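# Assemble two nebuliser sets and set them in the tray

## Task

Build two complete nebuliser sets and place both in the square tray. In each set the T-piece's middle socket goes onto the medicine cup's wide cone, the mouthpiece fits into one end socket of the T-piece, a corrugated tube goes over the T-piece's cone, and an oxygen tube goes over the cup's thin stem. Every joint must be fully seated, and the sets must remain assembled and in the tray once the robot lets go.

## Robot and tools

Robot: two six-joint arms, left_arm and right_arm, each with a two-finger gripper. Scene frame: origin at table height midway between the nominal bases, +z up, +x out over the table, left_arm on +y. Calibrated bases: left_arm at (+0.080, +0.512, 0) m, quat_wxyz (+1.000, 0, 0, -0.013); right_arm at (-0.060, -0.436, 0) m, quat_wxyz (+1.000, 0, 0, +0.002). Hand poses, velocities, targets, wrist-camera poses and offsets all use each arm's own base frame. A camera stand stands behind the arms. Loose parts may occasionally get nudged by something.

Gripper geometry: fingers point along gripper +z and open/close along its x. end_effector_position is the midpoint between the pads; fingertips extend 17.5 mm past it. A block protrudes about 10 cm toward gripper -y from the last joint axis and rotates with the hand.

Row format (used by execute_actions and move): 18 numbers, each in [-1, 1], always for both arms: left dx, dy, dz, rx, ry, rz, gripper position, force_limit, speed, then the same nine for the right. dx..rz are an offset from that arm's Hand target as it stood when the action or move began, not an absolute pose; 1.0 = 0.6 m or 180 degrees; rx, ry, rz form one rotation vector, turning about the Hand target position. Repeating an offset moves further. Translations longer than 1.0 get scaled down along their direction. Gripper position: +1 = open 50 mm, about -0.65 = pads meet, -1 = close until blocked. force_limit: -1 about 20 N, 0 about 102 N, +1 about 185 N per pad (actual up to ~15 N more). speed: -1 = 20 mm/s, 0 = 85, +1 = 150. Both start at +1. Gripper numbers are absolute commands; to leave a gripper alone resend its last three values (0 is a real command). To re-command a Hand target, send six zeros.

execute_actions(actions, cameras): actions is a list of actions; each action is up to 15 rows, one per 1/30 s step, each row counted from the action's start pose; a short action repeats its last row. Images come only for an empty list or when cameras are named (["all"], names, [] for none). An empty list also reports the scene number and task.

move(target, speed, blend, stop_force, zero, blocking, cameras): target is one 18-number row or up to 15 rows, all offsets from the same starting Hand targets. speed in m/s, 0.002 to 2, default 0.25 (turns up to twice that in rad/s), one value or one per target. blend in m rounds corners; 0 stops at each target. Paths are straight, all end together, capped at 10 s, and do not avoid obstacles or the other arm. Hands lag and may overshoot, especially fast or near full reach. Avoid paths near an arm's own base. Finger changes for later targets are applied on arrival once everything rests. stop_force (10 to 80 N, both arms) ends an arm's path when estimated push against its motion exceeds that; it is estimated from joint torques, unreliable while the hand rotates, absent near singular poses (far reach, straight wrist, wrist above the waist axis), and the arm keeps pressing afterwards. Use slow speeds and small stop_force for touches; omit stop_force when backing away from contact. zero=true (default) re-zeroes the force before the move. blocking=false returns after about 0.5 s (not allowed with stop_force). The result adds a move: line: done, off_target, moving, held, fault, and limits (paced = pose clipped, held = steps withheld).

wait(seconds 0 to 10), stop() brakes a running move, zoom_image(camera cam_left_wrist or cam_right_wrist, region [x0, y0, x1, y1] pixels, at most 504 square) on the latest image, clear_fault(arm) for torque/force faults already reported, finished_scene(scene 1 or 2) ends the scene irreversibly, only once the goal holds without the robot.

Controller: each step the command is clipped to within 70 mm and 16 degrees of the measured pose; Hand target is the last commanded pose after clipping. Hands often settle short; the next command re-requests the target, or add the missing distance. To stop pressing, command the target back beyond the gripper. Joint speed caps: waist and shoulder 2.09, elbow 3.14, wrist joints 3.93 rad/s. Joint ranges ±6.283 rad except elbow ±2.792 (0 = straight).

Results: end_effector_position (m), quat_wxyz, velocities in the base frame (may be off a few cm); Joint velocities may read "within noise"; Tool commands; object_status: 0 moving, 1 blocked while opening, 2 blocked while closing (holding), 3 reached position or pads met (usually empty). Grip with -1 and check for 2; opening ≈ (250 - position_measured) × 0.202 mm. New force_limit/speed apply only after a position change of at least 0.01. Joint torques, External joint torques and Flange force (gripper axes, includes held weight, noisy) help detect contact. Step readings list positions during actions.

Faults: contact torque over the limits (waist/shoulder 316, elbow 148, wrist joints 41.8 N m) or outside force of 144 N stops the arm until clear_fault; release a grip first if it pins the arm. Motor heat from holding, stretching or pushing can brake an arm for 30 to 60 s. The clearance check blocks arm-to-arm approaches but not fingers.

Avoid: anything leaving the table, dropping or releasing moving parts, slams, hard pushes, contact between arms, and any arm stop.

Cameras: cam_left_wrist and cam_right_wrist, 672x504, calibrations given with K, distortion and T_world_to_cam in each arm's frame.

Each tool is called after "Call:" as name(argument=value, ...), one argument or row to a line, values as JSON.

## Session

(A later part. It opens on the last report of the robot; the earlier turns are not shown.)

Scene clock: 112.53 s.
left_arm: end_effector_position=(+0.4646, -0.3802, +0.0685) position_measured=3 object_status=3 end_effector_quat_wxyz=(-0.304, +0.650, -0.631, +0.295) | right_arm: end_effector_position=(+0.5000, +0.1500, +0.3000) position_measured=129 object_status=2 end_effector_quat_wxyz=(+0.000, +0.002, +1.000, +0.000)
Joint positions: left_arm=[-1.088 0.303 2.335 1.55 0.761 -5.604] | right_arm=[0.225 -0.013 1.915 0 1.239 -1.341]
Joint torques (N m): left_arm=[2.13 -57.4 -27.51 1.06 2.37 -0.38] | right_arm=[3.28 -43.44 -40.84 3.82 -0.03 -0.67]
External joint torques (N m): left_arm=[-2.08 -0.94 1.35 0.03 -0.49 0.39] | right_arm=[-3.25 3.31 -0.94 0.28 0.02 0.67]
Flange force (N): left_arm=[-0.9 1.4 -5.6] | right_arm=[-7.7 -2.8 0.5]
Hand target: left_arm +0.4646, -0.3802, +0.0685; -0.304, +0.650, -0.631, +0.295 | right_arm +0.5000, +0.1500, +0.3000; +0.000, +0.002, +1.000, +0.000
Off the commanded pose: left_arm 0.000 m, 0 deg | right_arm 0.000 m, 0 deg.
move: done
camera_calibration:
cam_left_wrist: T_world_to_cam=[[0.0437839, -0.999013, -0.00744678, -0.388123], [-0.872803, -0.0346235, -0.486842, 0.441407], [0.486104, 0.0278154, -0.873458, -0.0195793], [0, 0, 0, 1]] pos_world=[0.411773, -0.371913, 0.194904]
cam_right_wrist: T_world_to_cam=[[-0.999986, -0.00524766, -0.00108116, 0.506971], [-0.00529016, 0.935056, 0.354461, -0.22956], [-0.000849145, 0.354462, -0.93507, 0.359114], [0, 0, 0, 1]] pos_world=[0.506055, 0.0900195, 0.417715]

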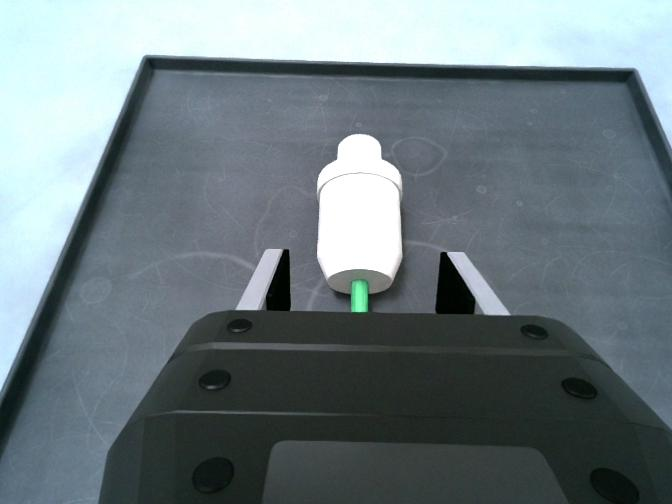

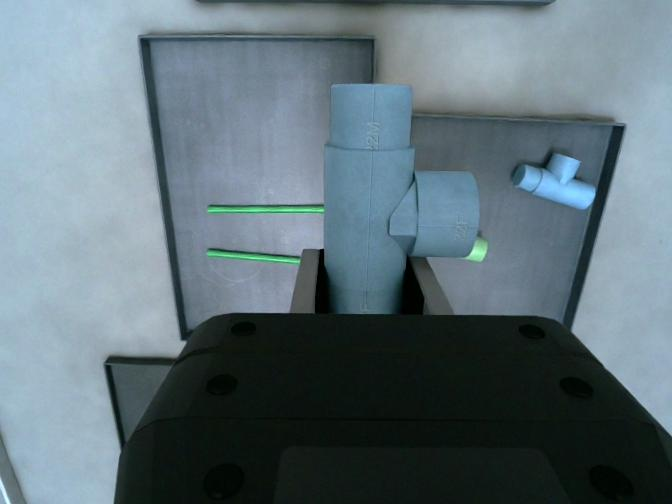

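Call:
move(
  target=[0.0952, 0.0025, -0.075, 0, 0, -0.0047, 1, -0.5, -0.7, 0, 0, 0, 0, 0, 0, -1, -0.4, -0.8],
  speed=0.05,
)

Call:
move(
  target=[0, 0, 0, 0, 0, 0, -1, -0.2, -0.8, 0, 0, 0, 0, 0, 0, -1, -0.4, -0.8],
  cameras=["cam_left_wrist"],
)

Call:
zoom_image(
  camera="cam_left_wrist",
  region=[270, 60, 450, 320],
)

Scene clock: 115.07 s.
left_arm: end_effector_position=(+0.5217, -0.3787, +0.0235) position_measured=3 object_status=3 end_effector_quat_wxyz=(-0.302, +0.645, -0.636, +0.297) | right_arm: end_effector_position=(+0.5000, +0.1500, +0.3000) position_measured=129 object_status=2 end_effector_quat_wxyz=(+0.000, +0.002, +1.000, +0.000)
Joint positions: left_arm=[-0.978 0.42 2.296 1.751 0.711 -5.725] | right_arm=[0.225 -0.013 1.915 0 1.239 -1.341]
Joint torques (N m): left_arm=[2.21 -66.13 -24.69 0.47 2.48 -0.38] | right_arm=[3.17 -42.97 -40.88 3.73 -0.04 -0.62]
External joint torques (N m): left_arm=[-1.99 -1.2 1.32 0.02 -0.43 0.38] | right_arm=[-3.17 2.7 -0.91 0.37 0.04 0.62]
Flange force (N): left_arm=[-0.2 0.5 -6.0] | right_arm=[-6.7 -3.1 0.2]
Hand target: left_arm +0.5217, -0.3787, +0.0235; -0.302, +0.645, -0.636, +0.297 | right_arm +0.5000, +0.1500, +0.3000; +0.000, +0.002, +1.000, +0.000
Off the commanded pose: left_arm 0.000 m, 0 deg | right_arm 0.000 m, 0 deg.
move: done

Scene clock: 115.70 s.
left_arm: end_effector_position=(+0.5217, -0.3787, +0.0235) position_measured=67 object_status=2 end_effector_quat_wxyz=(-0.302, +0.645, -0.636, +0.297) | right_arm: end_effector_position=(+0.5000, +0.1500, +0.3000) position_measured=129 object_status=2 end_effector_quat_wxyz=(+0.000, +0.002, +1.000, +0.000)
Joint positions: left_arm=[-0.978 0.42 2.296 1.751 0.711 -5.725] | right_arm=[0.225 -0.013 1.915 0 1.239 -1.341]
Joint torques (N m): left_arm=[2.49 -66.18 -24.74 0.45 2.51 -0.4] | right_arm=[2.91 -43.24 -40.93 3.77 -0.11 -0.66]
External joint torques (N m): left_arm=[-2.38 -1.14 1.15 0.06 -0.46 0.4] | right_arm=[-2.92 3.11 -0.78 0.33 0.12 0.66]
Flange force (N): left_arm=[0.4 0.9 -6.2] | right_arm=[-7.0 -2.4 0.5]
Hand target: left_arm +0.5217, -0.3787, +0.0235; -0.302, +0.645, -0.636, +0.297 | right_arm +0.5000, +0.1500, +0.3000; +0.000, +0.002, +1.000, +0.000
Off the commanded pose: left_arm 0.000 m, 0 deg | right_arm 0.000 m, 0 deg.
move: done
camera_calibration:
cam_left_wrist: T_world_to_cam=[[0.0290453, -0.99955, -0.00750902, -0.381942], [-0.873202, -0.0217162, -0.486874, 0.474495], [0.486492, 0.0206983, -0.87344, -0.0895856], [0, 0, 0, 1]] pos_world=[0.469007, -0.369611, 0.149904]
Images, in order (width x height): cam_left_wrist 672x504.

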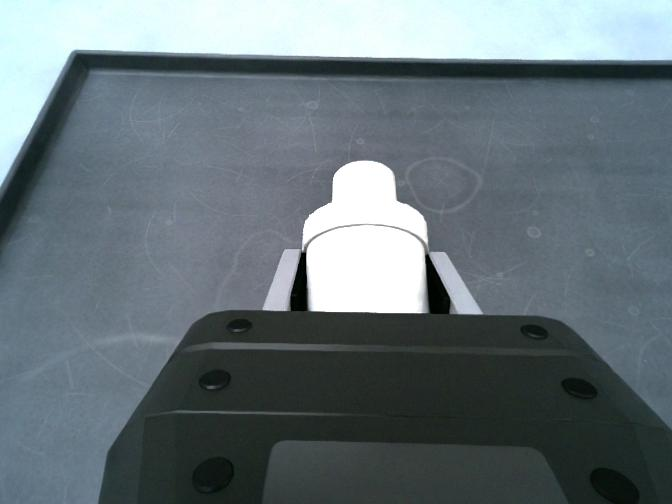

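Scaled by 1.938 from the camera's 672x504 image, which has a finer 960x720 frame.

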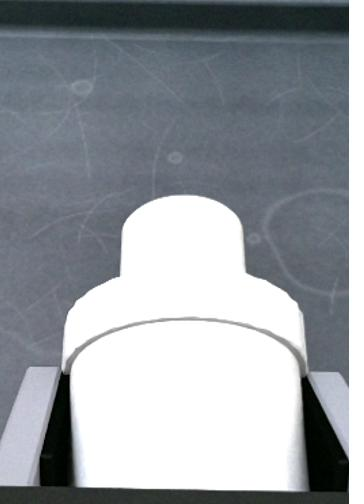

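Call:
move(
  target=[
    [0, 0, 0.1, 0, 0, 0, -1, -0.2, -0.8, 0.1852, 0.2227, -0.0333, 0, 0, 0, -1, -0.4, -0.8],
    [-0.2358, -0.0062, 0.2942, -0.0003, 0.0117, 0.0047, -1, -0.2, -0.8, 0.1852, 0.2227, -0.0333, 0, 0, 0, -1, -0.4, -0.8],
    [-0.2358, -0.0062, 0.2942, -0.0003, 0.0117, 0.0047, -1, -0.2, -0.8, 0.2195, 0.4725, -0.0833, 0, 0, 0, -1, -0.4, -0.8],
    [-0.2358, -0.0062, 0.2942, -0.0003, 0.0117, 0.0047, -1, -0.2, -0.8, 0.1847, 0.7152, -0.1547, 0, 0, 0, -1, -0.4, -0.8],
  ],
  blend=0.02,
  speed=0.2,
  cameras=["all"],
)

Scene clock: 119.40 s.
left_arm: end_effector_position=(+0.3802, -0.3824, +0.2000) position_measured=67 object_status=2 end_effector_quat_wxyz=(-0.292, +0.655, -0.636, +0.284) | right_arm: end_effector_position=(+0.6198, +0.3487, +0.2669) position_measured=129 object_status=2 end_effector_quat_wxyz=(+0.000, +0.002, +1.000, +0.000)
Joint positions: left_arm=[-1.252 0.014 2.299 1.115 0.916 -5.187] | right_arm=[0.464 0.3 1.612 0 1.228 -1.102]
Joint torques (N m): left_arm=[2.02 -37.39 -37.52 3.02 1.5 -0.38] | right_arm=[2.98 -76.95 -40.63 3.74 -0.05 -0.68]
External joint torques (N m): left_arm=[-1.82 0 1.81 0.03 -0.42 0.38] | right_arm=[-2.99 3.84 -0.97 0.34 0.06 0.68]
Flange force (N): left_arm=[-1.8 3.6 -2.4] | right_arm=[-8.3 1.0 0.8]
Hand target: left_arm +0.3802, -0.3824, +0.2000; -0.292, +0.655, -0.636, +0.284 | right_arm +0.6197, +0.3486, +0.2669; +0.000, +0.002, +1.000, +0.000 (not the last commanded pose)
Off the commanded pose: left_arm 0.000 m, 0 deg | right_arm 0.238 m, 0 deg.
move: held (right_arm; a check stopped the path); path passed 2 of 4 targets; limits=held
pose unreachable (right arm): on one or more control steps of this call, first in action 0 (counted from 0), this arm could not follow its commanded pose, so it was not sent that pose on those steps. It may still have moved: this result reports where it is.
cause: moving toward the commanded pose would bring a part of the arm too close to another arm (a part of this arm just beyond joint 4 (forearm roll) and a part of the left arm just beyond its joint 4 (forearm roll), along the way the arms are being sent, or toward where that arm still pushes).
camera_calibration:
cam_left_wrist: T_world_to_cam=[[0.0435426, -0.99902, -0.00788898, -0.385409], [-0.890119, -0.0352081, -0.454367, 0.431549], [0.453644, 0.0268064, -0.89078, 0.151847], [0, 0, 0, 1]] pos_world=[0.332028, -0.373908, 0.328303]
cam_right_wrist: T_world_to_cam=[[-0.999984, -0.00549254, -0.00128198, 0.627923], [-0.00559025, 0.935021, 0.354547, -0.402766], [-0.000748682, 0.354549, -0.935037, 0.257862], [0, 0, 0, 1]] pos_world=[0.625854, 0.288619, 0.384715]

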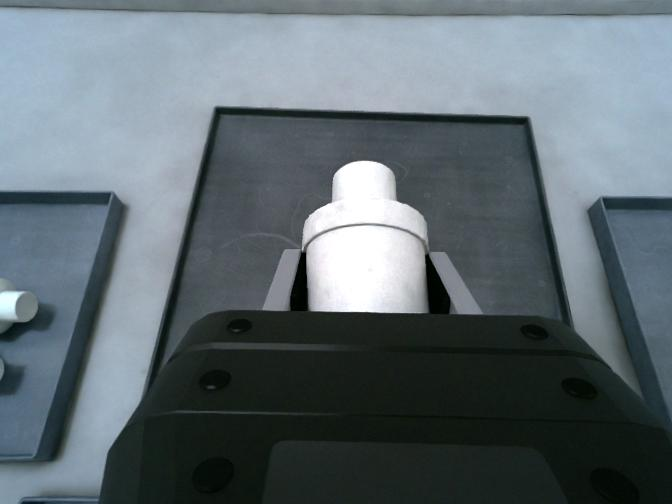

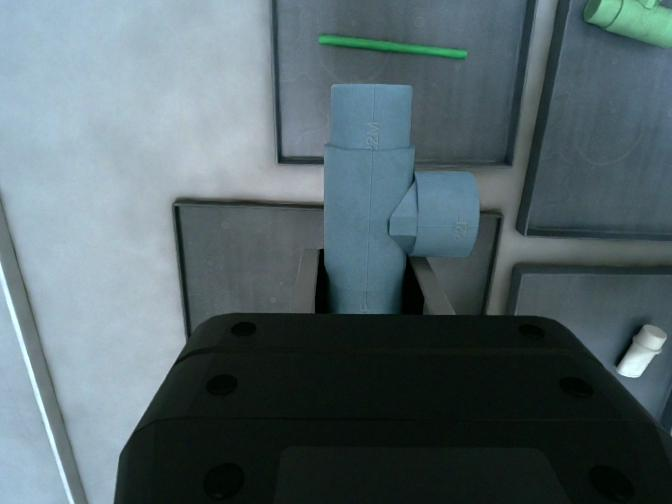

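Call:
move(
  target=[0, 0, 0, 0, 0, 0, -1, -0.2, -0.8, 0.03, 0.03, 0, 0, 0, 0, -1, -0.4, -0.8],
  speed=0.1,
)

Scene clock: 122.67 s.
left_arm: end_effector_position=(+0.3802, -0.3824, +0.2000) position_measured=67 object_status=2 end_effector_quat_wxyz=(-0.292, +0.655, -0.636, +0.284) | right_arm: end_effector_position=(+0.6377, +0.3666, +0.2670) position_measured=129 object_status=2 end_effector_quat_wxyz=(+0.000, +0.002, +1.000, +0.000)
Joint positions: left_arm=[-1.252 0.014 2.299 1.115 0.916 -5.187] | right_arm=[0.475 0.338 1.561 0 1.242 -1.092]
Joint torques (N m): left_arm=[2.06 -37.17 -37.43 3 1.55 -0.43] | right_arm=[2.98 -80.7 -40.87 3.82 0.02 -0.63]
External joint torques (N m): left_arm=[-1.94 -0.52 1.57 0.08 -0.47 0.43] | right_arm=[-2.92 3.63 -0.88 0.28 0 0.63]
Flange force (N): left_arm=[-2.2 3.1 -3.2] | right_arm=[-7.8 1.0 0.9]
Hand target: left_arm +0.3802, -0.3824, +0.2000; -0.292, +0.655, -0.636, +0.284 | right_arm +0.6377, +0.3666, +0.2669; +0.000, +0.002, +1.000, +0.000
Off the commanded pose: left_arm 0.000 m, 0 deg | right_arm 0.000 m, 0 deg.
move: done

Call:
move(
  target=[0, 0, 0, 0, 0, 0, -1, -0.2, -0.8, 0, 0.1617, -0.03, 0, 0, 0, -1, -0.4, -0.8],
  speed=0.08,
  cameras=["cam_left_wrist"],
)

Scene clock: 123.43 s.
left_arm: end_effector_position=(+0.3802, -0.3824, +0.2000) position_measured=67 object_status=2 end_effector_quat_wxyz=(-0.292, +0.655, -0.636, +0.284) | right_arm: end_effector_position=(+0.6377, +0.3857, +0.2633) position_measured=129 object_status=2 end_effector_quat_wxyz=(+0.000, +0.002, +1.000, +0.000)
Joint positions: left_arm=[-1.252 0.014 2.299 1.115 0.916 -5.187] | right_arm=[0.498 0.354 1.544 0 1.242 -1.069]
Joint torques (N m): left_arm=[2.18 -37.49 -37.53 3.01 1.49 -0.41] | right_arm=[2.93 -80.43 -41.57 3.79 0.01 -0.73]
External joint torques (N m): left_arm=[-2.07 0.32 1.73 0.06 -0.42 0.41] | right_arm=[-2.99 1.61 -0.29 0.32 0.01 0.73]
Flange force (N): left_arm=[-1.1 4.1 -2.3] | right_arm=[-4.1 -1.1 0.5]
Hand target: left_arm +0.3802, -0.3824, +0.2000; -0.292, +0.655, -0.636, +0.284 | right_arm +0.6377, +0.3857, +0.2634; +0.000, +0.002, +1.000, +0.000 (not the last commanded pose)
Off the commanded pose: left_arm 0.000 m, 0 deg | right_arm 0.079 m, 0 deg.
move: held (right_arm; a check stopped the path); limits=held
pose unreachable (right arm): on one or more control steps of this call, first in action 0 (counted from 0), this arm could not follow its commanded pose, so it was not sent that pose on those steps. It may still have moved: this result reports where it is.
cause: moving toward the commanded pose would bring a part of the arm too close to another arm (a part of this arm just beyond joint 4 (forearm roll) and a part of the left arm just beyond its joint 4 (forearm roll), 7 mm apart when this arm was first held).
camera_calibration:
cam_left_wrist: T_world_to_cam=[[0.0435426, -0.99902, -0.00788898, -0.385409], [-0.890119, -0.0352081, -0.454367, 0.431549], [0.453644, 0.0268064, -0.89078, 0.151847], [0, 0, 0, 1]] pos_world=[0.332028, -0.373908, 0.328303]
Images, in order (width x height): cam_left_wrist 672x504.

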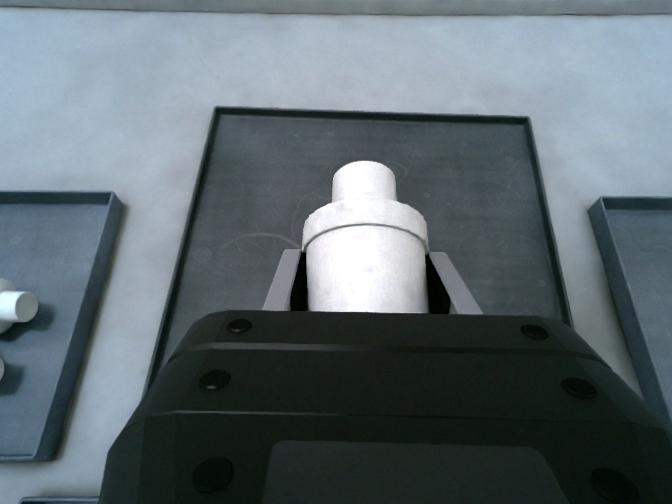

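Call:
move(
  target=[
    [0, 0, 0, 0, 0, 0, -1, -0.2, -0.8, 0.05, -0.03, 0.1, 0, 0, 0, -1, -0.4, -0.8],
    [0, 0, 0, 0, 0, 0, -1, -0.2, -0.8, 0.05, 0.13, 0.1, 0, 0, 0, -1, -0.4, -0.8],
  ],
  speed=0.08,
  cameras=["all"],
)

Scene clock: 128.33 s.
left_arm: end_effector_position=(+0.3802, -0.3824, +0.2000) position_measured=67 object_status=2 end_effector_quat_wxyz=(-0.292, +0.655, -0.636, +0.284) | right_arm: end_effector_position=(+0.6676, +0.4637, +0.3234) position_measured=129 object_status=2 end_effector_quat_wxyz=(+0.000, +0.002, +1.000, +0.000)
Joint positions: left_arm=[-1.252 0.014 2.299 1.115 0.916 -5.187] | right_arm=[0.565 0.436 1.315 0 1.39 -1.002]
Joint torques (N m): left_arm=[2.35 -37.47 -37.48 2.99 1.52 -0.39] | right_arm=[2.55 -92.19 -42.73 3.9 0.05 -0.61]
External joint torques (N m): left_arm=[-2.33 0 1.56 0.1 -0.45 0.39] | right_arm=[-2.53 3.39 -0.77 0.38 -0.02 0.61]
Flange force (N): left_arm=[-1.1 4.2 -3.1] | right_arm=[-7.3 2.3 0.0]
Hand target: left_arm +0.3802, -0.3824, +0.2000; -0.292, +0.655, -0.636, +0.284 | right_arm +0.6677, +0.4637, +0.3234; +0.000, +0.002, +1.000, +0.000
Off the commanded pose: left_arm 0.000 m, 0 deg | right_arm 0.000 m, 0 deg.
move: done
camera_calibration:
cam_left_wrist: T_world_to_cam=[[0.0435426, -0.99902, -0.00788898, -0.385409], [-0.890119, -0.0352081, -0.454367, 0.431549], [0.453644, 0.0268064, -0.89078, 0.151847], [0, 0, 0, 1]] pos_world=[0.332028, -0.373908, 0.328303]
cam_right_wrist: T_world_to_cam=[[-0.999984, -0.0054703, -0.00105947, 0.67642], [-0.00549057, 0.935022, 0.354548, -0.530219], [-0.000948861, 0.354549, -0.935037, 0.270054], [0, 0, 0, 1]] pos_world=[0.673754, 0.403719, 0.441216]

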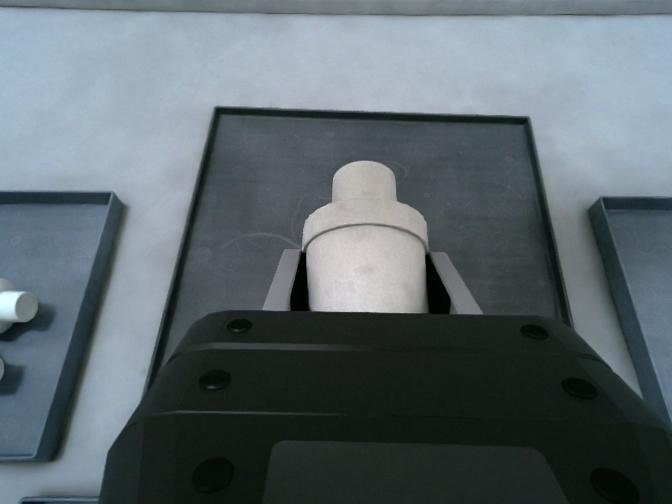

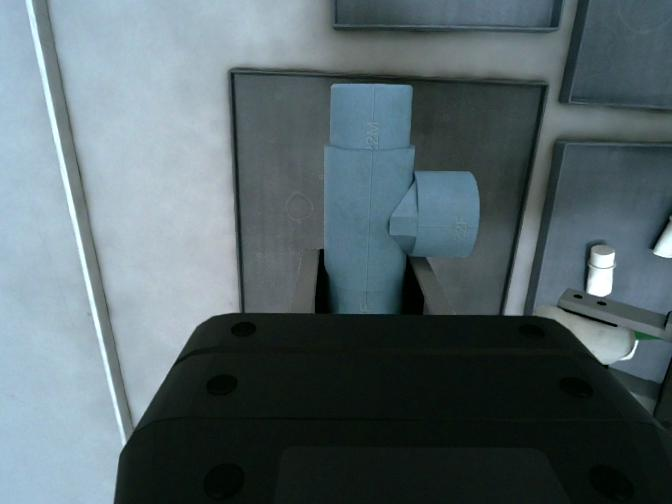

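Call:
move(
  target=[0, 0, 0, 0, 0, 0, -1, -0.2, -0.8, -0.0588, 0.1922, -0.02, 0, 0, 0, -1, -0.4, -0.8],
  speed=0.08,
  cameras=["cam_right_wrist"],
)

Scene clock: 130.57 s.
left_arm: end_effector_position=(+0.3802, -0.3824, +0.2000) position_measured=67 object_status=2 end_effector_quat_wxyz=(-0.292, +0.655, -0.636, +0.284) | right_arm: end_effector_position=(+0.6323, +0.5790, +0.3114) position_measured=129 object_status=2 end_effector_quat_wxyz=(+0.000, +0.002, +1.000, +0.000)
Joint positions: left_arm=[-1.252 0.014 2.299 1.115 0.916 -5.187] | right_arm=[0.701 0.514 1.219 0 1.408 -0.865]
Joint torques (N m): left_arm=[2.38 -37.5 -37.51 3.04 1.54 -0.43] | right_arm=[2.8 -99.75 -42.74 4.02 -0.05 -0.59]
External joint torques (N m): left_arm=[-2.21 -0.08 1.74 0.03 -0.46 0.43] | right_arm=[-2.61 3.39 -0.87 0.27 0.09 0.59]
Flange force (N): left_arm=[-1.6 4.0 -3.1] | right_arm=[-7.5 3.7 -0.4]
Hand target: left_arm +0.3802, -0.3824, +0.2000; -0.292, +0.655, -0.636, +0.284 | right_arm +0.6324, +0.5790, +0.3114; +0.000, +0.002, +1.000, +0.000
Off the commanded pose: left_arm 0.000 m, 0 deg | right_arm 0.000 m, 0 deg.
move: done
camera_calibration:
cam_right_wrist: T_world_to_cam=[[-0.999984, -0.00550549, -0.000965869, 0.641717], [-0.00549029, 0.935021, 0.354549, -0.633966], [-0.00104886, 0.354549, -0.935037, 0.217985], [0, 0, 0, 1]] pos_world=[0.638455, 0.519019, 0.429216]
Images, in order (width x height): cam_right_wrist 672x504.

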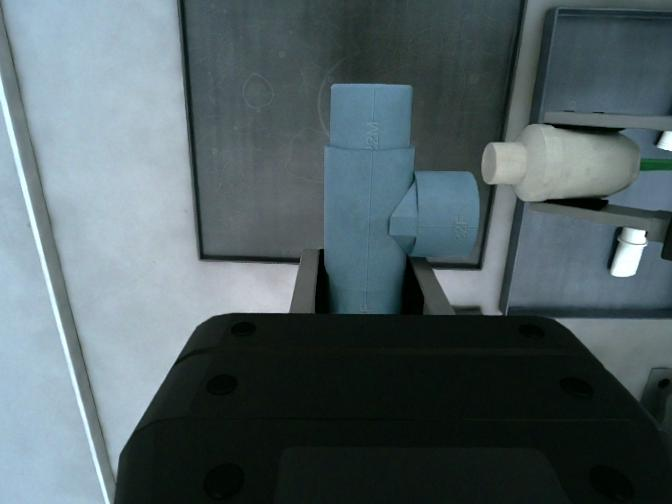

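Call:
move(
  target=[0, 0, 0, 0, 0, 0, -1, -0.2, -0.8, -0.0192, 0, -0.1737, 0, 0, 0, -1, -0.4, -0.8],
  speed=0.06,
  cameras=["all"],
)

Scene clock: 131.83 s.
left_arm: end_effector_position=(+0.3802, -0.3824, +0.2000) position_measured=67 object_status=2 end_effector_quat_wxyz=(-0.292, +0.655, -0.636, +0.284) | right_arm: end_effector_position=(+0.6272, +0.5790, +0.2652) position_measured=129 object_status=2 end_effector_quat_wxyz=(+0.000, +0.002, +1.000, +0.000)
Joint positions: left_arm=[-1.252 0.014 2.299 1.115 0.916 -5.187] | right_arm=[0.705 0.524 1.288 0 1.329 -0.861]
Joint torques (N m): left_arm=[2.21 -37.43 -37.5 3.01 1.53 -0.41] | right_arm=[3.45 -100.65 -41.57 3.92 -0.03 -0.61]
External joint torques (N m): left_arm=[-2.18 -0.2 1.64 0.08 -0.46 0.41] | right_arm=[-3.49 4.51 -1.25 0.29 0.06 0.61]
Flange force (N): left_arm=[-1.6 3.8 -3.1] | right_arm=[-10.0 4.7 0.2]
Hand target: left_arm +0.3802, -0.3824, +0.2000; -0.292, +0.655, -0.636, +0.284 | right_arm +0.6273, +0.5790, +0.2654; +0.000, +0.002, +1.000, +0.000 (not the last commanded pose)
Off the commanded pose: left_arm 0.000 m, 0 deg | right_arm 0.058 m, 0 deg.
move: held (right_arm; a check stopped the path); limits=held
pose unreachable (right arm): on one or more control steps of this call, first in action 0 (counted from 0), this arm could not follow its commanded pose, so it was not sent that pose on those steps. It may still have moved: this result reports where it is.
cause: moving toward the commanded pose would bring a part of the arm too close to another arm (a part of this arm just beyond joint 4 (forearm roll) and a part of the left arm just beyond its joint 4 (forearm roll), 6 mm apart when this arm was first held).
camera_calibration:
cam_left_wrist: T_world_to_cam=[[0.0435426, -0.99902, -0.00788898, -0.385409], [-0.890119, -0.0352081, -0.454367, 0.431549], [0.453644, 0.0268064, -0.89078, 0.151847], [0, 0, 0, 1]] pos_world=[0.332028, -0.373908, 0.328303]
cam_right_wrist: T_world_to_cam=[[-0.999984, -0.00554147, -0.000870747, 0.636555], [-0.00549056, 0.935133, 0.354254, -0.617653], [-0.00114882, 0.354253, -0.935149, 0.175005], [0, 0, 0, 1]] pos_world=[0.633355, 0.519119, 0.383016]

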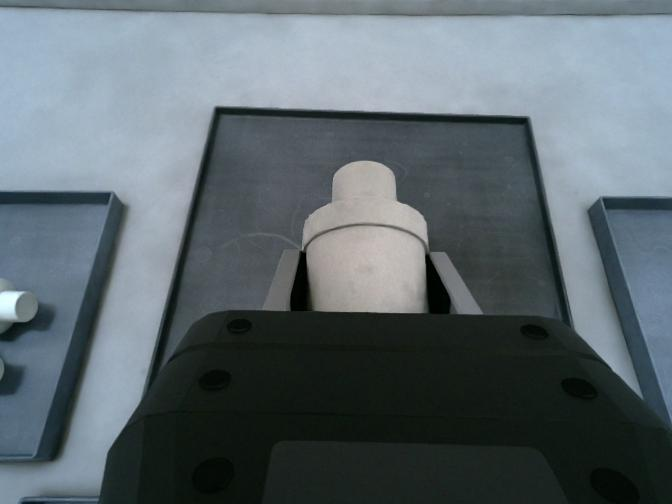

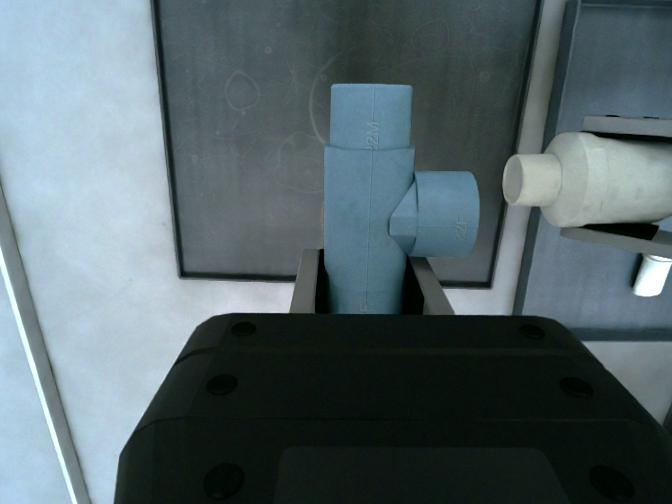

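Call:
move(
  target=[
    [0, 0, 0, 0, 0, 0, -1, -0.2, -0.8, 0, -0.02, 0.1083, 0, 0, 0, -1, -0.4, -0.8],
    [0, 0, 0, 0, 0, -0.5, -1, -0.2, -0.8, -0.1108, -0.6587, 0.1083, 0, 0, -0.5, -1, -0.4, -0.8],
  ],
  blend=0.02,
  speed=0.2,
  cameras=["all"],
)

Scene clock: 135.87 s.
left_arm: end_effector_position=(+0.3801, -0.3823, +0.2000) position_measured=67 object_status=2 end_effector_quat_wxyz=(+0.203, -0.454, +0.792, -0.353) | right_arm: end_effector_position=(+0.6013, +0.4174, +0.3304) position_measured=129 object_status=2 end_effector_quat_wxyz=(+0.000, +0.304, +0.953, +0.000)
Joint positions: left_arm=[-1.058 -0.135 2.436 1.386 0.391 -4.885] | right_arm=[0.56 0.304 1.488 0 1.349 -0.393]
Joint torques (N m): left_arm=[1.74 -23.98 -39.71 1.43 0.84 -0.48] | right_arm=[3.2 -78.56 -42.18 3.94 0.06 -0.61]
External joint torques (N m): left_arm=[-1.65 0.48 1.76 0.04 -0.44 0.48] | right_arm=[-3.38 3.33 -0.98 0.32 0 0.61]
Flange force (N): left_arm=[0.0 0.0 0.0] | right_arm=[-6.0 5.4 -0.1]
Hand target: left_arm +0.3801, -0.3823, +0.2000; +0.203, -0.454, +0.792, -0.353 (not the last commanded pose) | right_arm +0.6013, +0.4173, +0.3304; +0.000, +0.304, +0.953, +0.000 (not the last commanded pose)
Off the commanded pose: left_arm 0.000 m, 58 deg | right_arm 0.237 m, 55 deg.
move: held (left_arm; a check stopped the path), off_target (right_arm; braked when a check withheld steps of left_arm); path passed 1 of 2 targets; limits=held
pose unreachable (left arm): on one or more control steps of this call, first in action 0 (counted from 0), this arm could not follow its commanded pose, so it was not sent that pose on those steps. It may still have moved: this result reports where it is.
cause: moving toward the commanded pose would bring a part of the arm too close to another arm (a part of this arm just beyond joint 4 (forearm roll) and a part of the right arm just beyond its joint 4 (forearm roll), at the place that arm is still heading or pushing toward).
camera_calibration:
cam_left_wrist: T_world_to_cam=[[-0.492555, -0.87024, -0.00851788, -0.132243], [-0.773022, 0.441984, -0.455069, 0.569587], [0.399784, -0.217562, -0.890416, 0.0788731], [0, 0, 0, 1]] pos_world=[0.343634, -0.349671, 0.328305]
cam_right_wrist: T_world_to_cam=[[-0.820868, 0.571117, -0.000895644, 0.261403], [0.533756, 0.767727, 0.354542, -0.744201], [0.203172, 0.290554, -0.93504, 0.196924], [0, 0, 0, 1]] pos_world=[0.57179, 0.364835, 0.448216]

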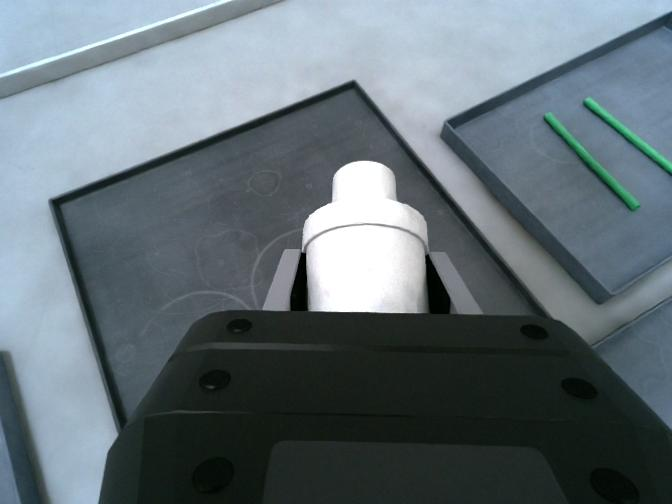

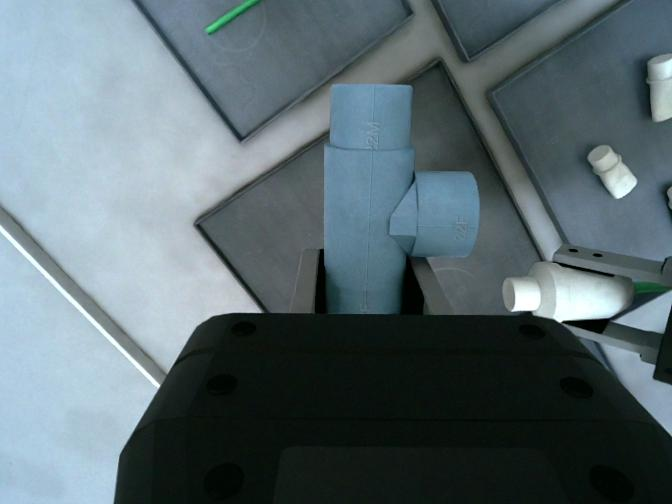

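Call:
move(
  target=[
    [0, 0, 0, 0, 0, 0, -1, -0.2, -0.8, -0.1513, -0.4722, 0, 0, 0, -0.3047, -1, -0.4, -0.8],
    [0, 0, 0.02, 0.135, 0.2312, 0, -1, -0.2, -0.8, -0.1513, -0.4722, 0, 0, 0, -0.3047, -1, -0.4, -0.8],
    [0, 0, 0.02, 0.2401, 0.1422, -0.3034, -1, -0.2, -0.8, -0.1513, -0.4722, 0, 0, 0, -0.3047, -1, -0.4, -0.8],
    [0, 0, 0, 0, 0, -0.3233, -1, -0.2, -0.8, -0.1513, -0.4722, 0, 0, 0, -0.3047, -1, -0.4, -0.8],
  ],
  blend=0.005,
  speed=0.27,
  cameras=["all"],
)

Scene clock: 146.10 s.
left_arm: end_effector_position=(+0.3801, -0.3824, +0.2000) position_measured=67 object_status=2 end_effector_quat_wxyz=(+0.005, -0.012, +0.913, -0.407) | right_arm: end_effector_position=(+0.5106, +0.1340, +0.3304) position_measured=129 object_status=2 end_effector_quat_wxyz=(+0.000, +0.709, +0.706, +0.000)
Joint positions: left_arm=[-0.502 -0.005 2.319 -1.215 0.755 -1.189] | right_arm=[0.192 -0.018 1.863 0 1.296 0.196]
Joint torques (N m): left_arm=[1.83 -30.61 -32.71 -0.41 1.32 -0.38] | right_arm=[3.56 -43.4 -41.58 3.94 0.06 -0.63]
External joint torques (N m): left_arm=[-1.84 0.5 1.83 0.07 -0.45 0.38] | right_arm=[-3.6 3.12 -0.76 0.3 0.01 0.63]
Flange force (N): left_arm=[4.4 0.8 5.1] | right_arm=[-3.9 7.2 0.3]
Hand target: left_arm +0.3801, -0.3823, +0.2000; +0.005, -0.012, +0.913, -0.407 | right_arm +0.5106, +0.1340, +0.3304; +0.000, +0.709, +0.706, +0.000
Off the commanded pose: left_arm 0.000 m, 0 deg | right_arm 0.000 m, 0 deg.
move: done
camera_calibration:
cam_left_wrist: T_world_to_cam=[[-0.999163, -0.0399866, -0.00860995, 0.37773], [-0.0316946, 0.889935, -0.454985, 0.459046], [0.0258556, -0.454331, -0.890458, 0.130487], [0, 0, 0, 1]] pos_world=[0.388589, -0.334133, 0.328305]
cam_right_wrist: T_world_to_cam=[[-0.00569265, 0.999983, -0.00103675, -0.124914], [0.935054, 0.00569051, 0.354461, -0.580955], [0.354461, 0.0010484, -0.93507, 0.259252], [0, 0, 0, 1]] pos_world=[0.450618, 0.127946, 0.448216]

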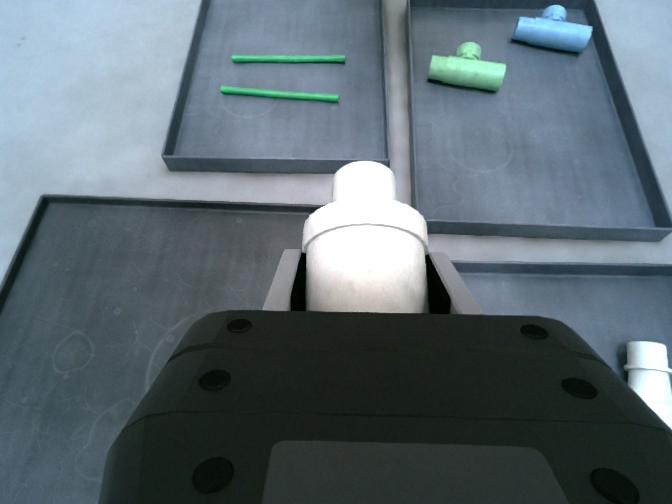

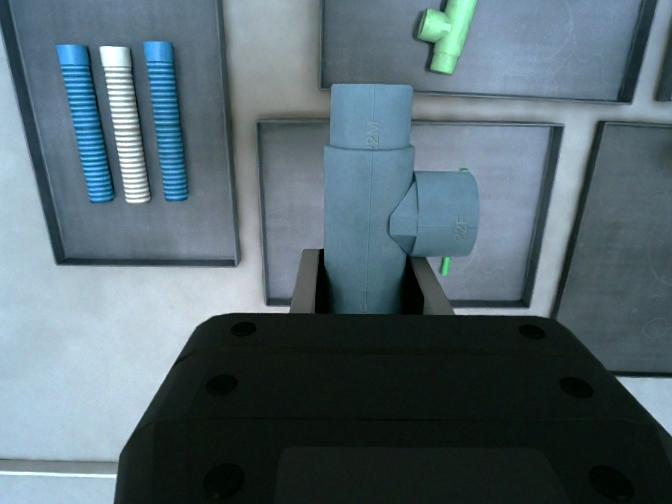

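Call:
move(
  target=[0,0,0,0,0,0,-1,-0.2,-0.8,0.0452,0.3767,-0.084,0,0,0,-1,-0.4,-0.8],
  cameras=["all"],
)

Scene clock: 149.33 s.
left_arm: end_effector_position=(+0.3801, -0.3823, +0.2000) position_measured=67 object_status=2 end_effector_quat_wxyz=(+0.005, -0.012, +0.913, -0.407) | right_arm: end_effector_position=(+0.5377, +0.3600, +0.2800) position_measured=129 object_status=2 end_effector_quat_wxyz=(+0.000, +0.709, +0.706, +0.000)
Joint positions: left_arm=[-0.502 -0.005 2.319 -1.215 0.755 -1.189] | right_arm=[0.537 0.196 1.722 0 1.224 0.541]
Joint torques (N m): left_arm=[1.87 -30.38 -32.47 -0.41 1.3 -0.41] | right_arm=[3.39 -65.46 -40.48 3.92 0.03 -0.61]
External joint torques (N m): left_arm=[-1.82 0.02 1.6 0.05 -0.43 0.41] | right_arm=[-3.36 3.12 -1.05 0.26 0.03 0.61]
Flange force (N): left_arm=[4.7 0.3 4.4] | right_arm=[0.2 7.8 0.4]
Hand target: left_arm +0.3801, -0.3823, +0.2000; +0.005, -0.012, +0.913, -0.407 | right_arm +0.5377, +0.3600, +0.2800; +0.000, +0.709, +0.706, +0.000
Off the commanded pose: left_arm 0.000 m, 0 deg | right_arm 0.000 m, 0 deg.
move: done
camera_calibration:
cam_left_wrist: T_world_to_cam=[[-0.99916, -0.0400748, -0.00856324, 0.377684], [-0.0317944, 0.889931, -0.454986, 0.459084], [0.0258542, -0.454331, -0.890458, 0.130488], [0, 0, 0, 1]] pos_world=[0.388589, -0.334133, 0.328305]
cam_right_wrist: T_world_to_cam=[[-0.00572798, 0.999983, -0.000943685, -0.350828], [0.93502, 0.00569045, 0.354549, -0.589735], [0.354548, 0.00114848, -0.935037, 0.202192], [0, 0, 0, 1]] pos_world=[0.477718, 0.353946, 0.397816]

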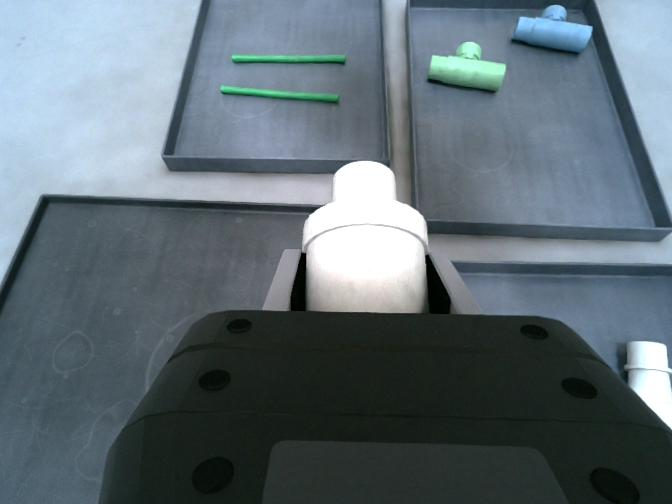

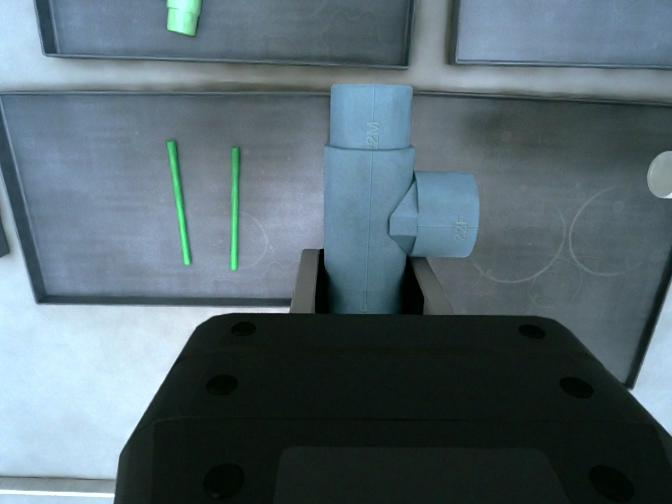

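Call:
move(
  target=[0,0,0,0,0,0,-1,-0.2,-0.8,0,0.1,-0.1213,0,0,0,-1,-0.4,-0.8],
  cameras=["all"],
  speed=0.15,
)

Scene clock: 150.47 s.
left_arm: end_effector_position=(+0.3801, -0.3823, +0.2000) position_measured=67 object_status=2 end_effector_quat_wxyz=(+0.005, -0.012, +0.913, -0.407) | right_arm: end_effector_position=(+0.5375, +0.4199, +0.2071) position_measured=129 object_status=2 end_effector_quat_wxyz=(+0.000, +0.709, +0.706, +0.000)
Joint positions: left_arm=[-0.502 -0.005 2.319 -1.215 0.755 -1.189] | right_arm=[0.613 0.295 1.735 0 1.112 0.617]
Joint torques (N m): left_arm=[2.2 -30.59 -32.55 -0.41 1.35 -0.42] | right_arm=[3.18 -74 -38.73 3.7 0.01 -0.59]
External joint torques (N m): left_arm=[-2.13 -0.24 1.27 0.05 -0.48 0.42] | right_arm=[-3.16 3.63 -0.72 0.28 0.05 0.59]
Flange force (N): left_arm=[5.0 -0.6 4.5] | right_arm=[1.1 7.5 1.8]
Hand target: left_arm +0.3801, -0.3823, +0.2000; +0.005, -0.012, +0.913, -0.407 | right_arm +0.5377, +0.4200, +0.2072; +0.000, +0.709, +0.706, +0.000
Off the commanded pose: left_arm 0.000 m, 0 deg | right_arm 0.000 m, 0 deg.
move: done
camera_calibration:
cam_left_wrist: T_world_to_cam=[[-0.99916, -0.0400748, -0.00856324, 0.377684], [-0.0317944, 0.889931, -0.454986, 0.459084], [0.0258542, -0.454331, -0.890458, 0.130488], [0, 0, 0, 1]] pos_world=[0.388589, -0.334133, 0.328305]
cam_right_wrist: T_world_to_cam=[[-0.00575104, 0.999983, -0.00116459, -0.410714], [0.935132, 0.00579065, 0.354252, -0.564135], [0.354252, 0.000948268, -0.935149, 0.134254], [0, 0, 0, 1]] pos_world=[0.477618, 0.413846, 0.324915]

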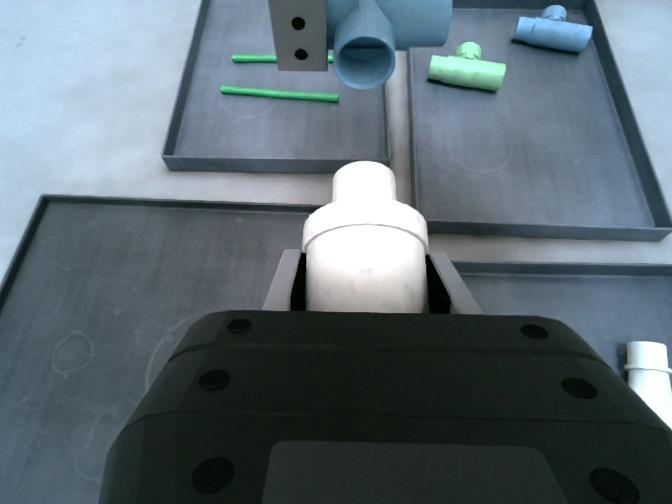

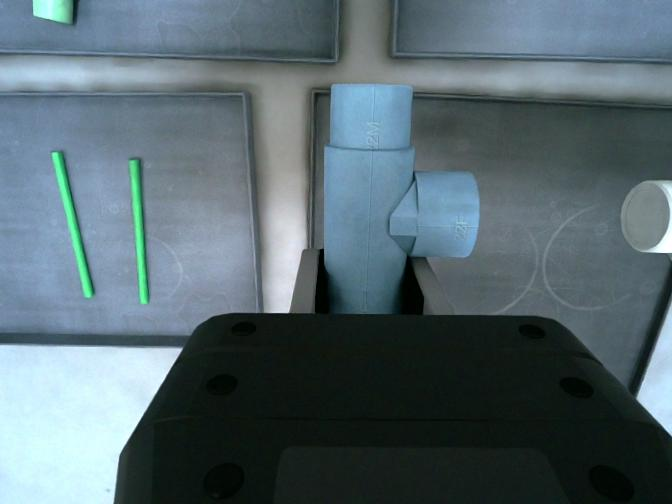

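Call:
zoom_image(
  camera="cam_left_wrist",
  region=[265, 0, 465, 240],
)

Call:
zoom_image(
  camera="cam_right_wrist",
  region=[400, 130, 672, 310],
)

Scaled by 2.100 from the camera's 672x504 image, which has a finer 960x720 frame.

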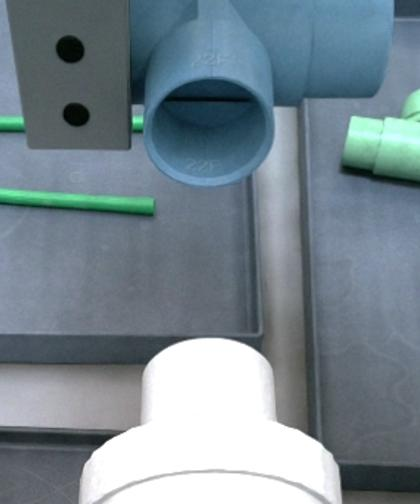

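Scaled by 1.853 from the camera's 672x504 image, which has a finer 960x720 frame.

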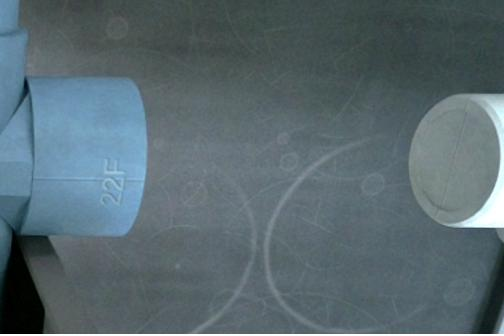

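Call:
move(
  target=[0,0,0,0,0,0,-1,-0.2,-0.8,0,0.0717,0,0,0,0,-1,-0.4,-0.8],
  cameras=["all"],
  speed=0.08,
)

Call:
zoom_image(
  camera="cam_left_wrist",
  region=[265, 40, 465, 280],
)

Call:
zoom_image(
  camera="cam_right_wrist",
  region=[400, 130, 672, 310],
)

Scene clock: 153.50 s.
left_arm: end_effector_position=(+0.3801, -0.3823, +0.2000) position_measured=67 object_status=2 end_effector_quat_wxyz=(+0.005, -0.012, +0.913, -0.407) | right_arm: end_effector_position=(+0.5377, +0.4631, +0.2072) position_measured=129 object_status=2 end_effector_quat_wxyz=(+0.000, +0.709, +0.706, +0.000)
Joint positions: left_arm=[-0.502 -0.005 2.319 -1.215 0.755 -1.189] | right_arm=[0.662 0.335 1.68 0 1.127 0.667]
Joint torques (N m): left_arm=[2.16 -30.3 -32.43 -0.42 1.28 -0.4] | right_arm=[3.07 -78.29 -39.15 3.7 0.09 -0.68]
External joint torques (N m): left_arm=[-2.12 -0.19 1.45 0.06 -0.42 0.4] | right_arm=[-2.98 3.23 -0.73 0.32 -0.05 0.68]
Flange force (N): left_arm=[5.1 -0.4 4.4] | right_arm=[1.5 6.7 1.6]
Hand target: left_arm +0.3801, -0.3823, +0.2000; +0.005, -0.012, +0.913, -0.407 | right_arm +0.5377, +0.4631, +0.2072; +0.000, +0.709, +0.706, +0.000
Off the commanded pose: left_arm 0.000 m, 0 deg | right_arm 0.000 m, 0 deg.
move: done
camera_calibration:
cam_left_wrist: T_world_to_cam=[[-0.99916, -0.0400748, -0.00856324, 0.377684], [-0.0317944, 0.889931, -0.454986, 0.459084], [0.0258542, -0.454331, -0.890458, 0.130488], [0, 0, 0, 1]] pos_world=[0.388589, -0.334133, 0.328305]
cam_right_wrist: T_world_to_cam=[[-0.00569265, 0.999983, -0.00103675, -0.453882], [0.935054, 0.00569051, 0.354461, -0.564498], [0.354461, 0.0010484, -0.93507, 0.134101], [0, 0, 0, 1]] pos_world=[0.477718, 0.456946, 0.325016]

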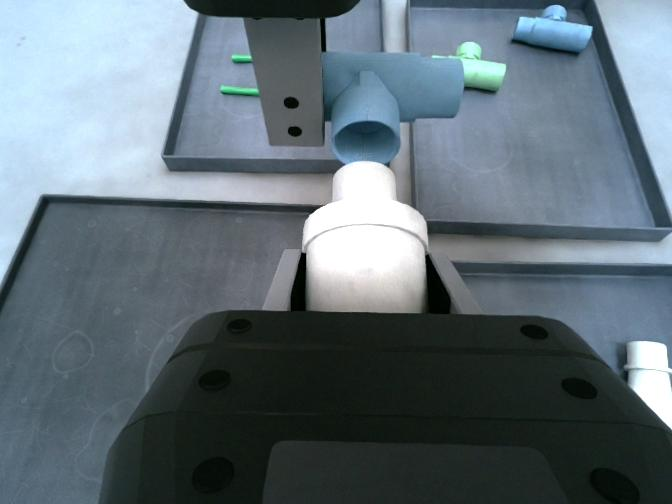

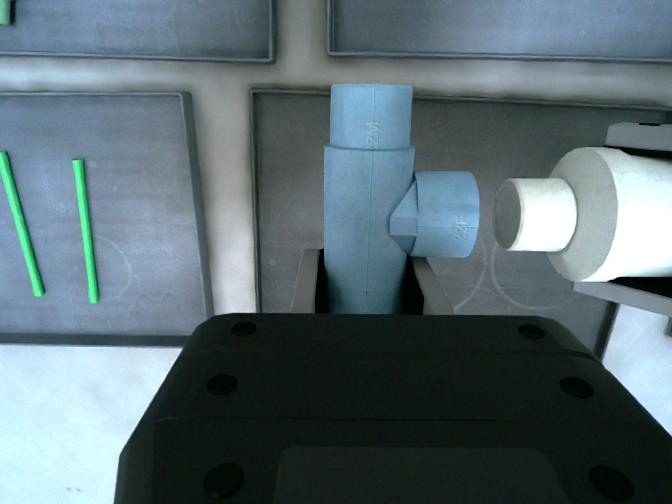

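Scaled by 2.100 from the camera's 672x504 image, which has a finer 960x720 frame.

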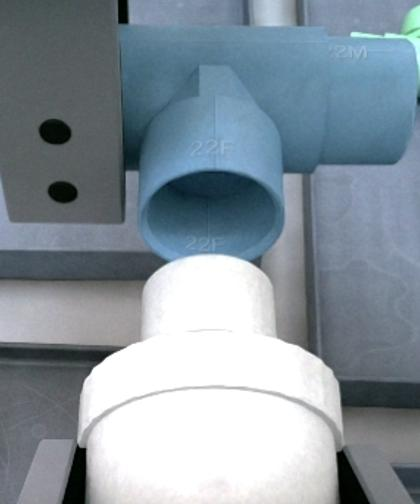

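Scaled by 1.853 from the camera's 672x504 image, which has a finer 960x720 frame.

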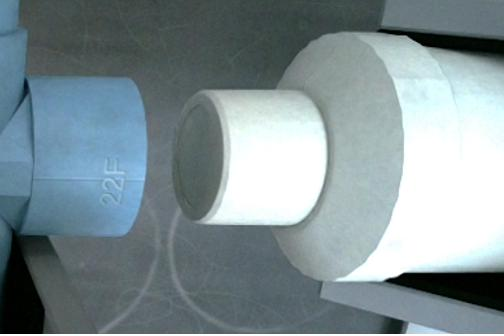

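Call:
zoom_image(
  camera="cam_right_wrist",
  region=[280, 70, 500, 320],
)

Call:
zoom_image(
  camera="cam_left_wrist",
  region=[310, 90, 420, 220],
)

Scaled by 2.016 from the camera's 672x504 image, which has a finer 960x720 frame.

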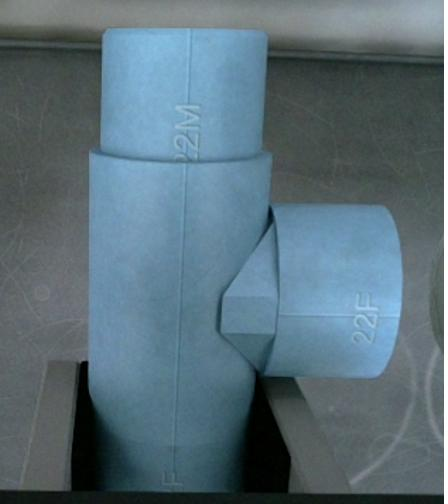

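Scaled by 3.877 from the camera's 672x504 image, which has a finer 960x720 frame.

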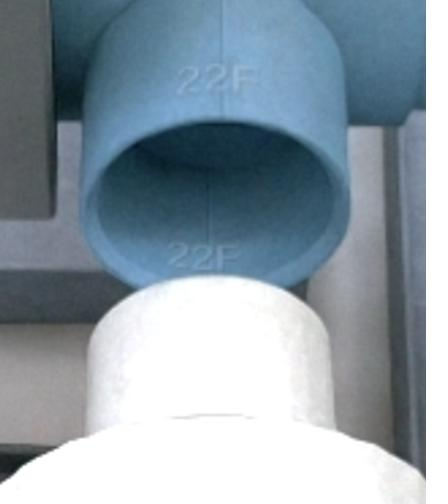

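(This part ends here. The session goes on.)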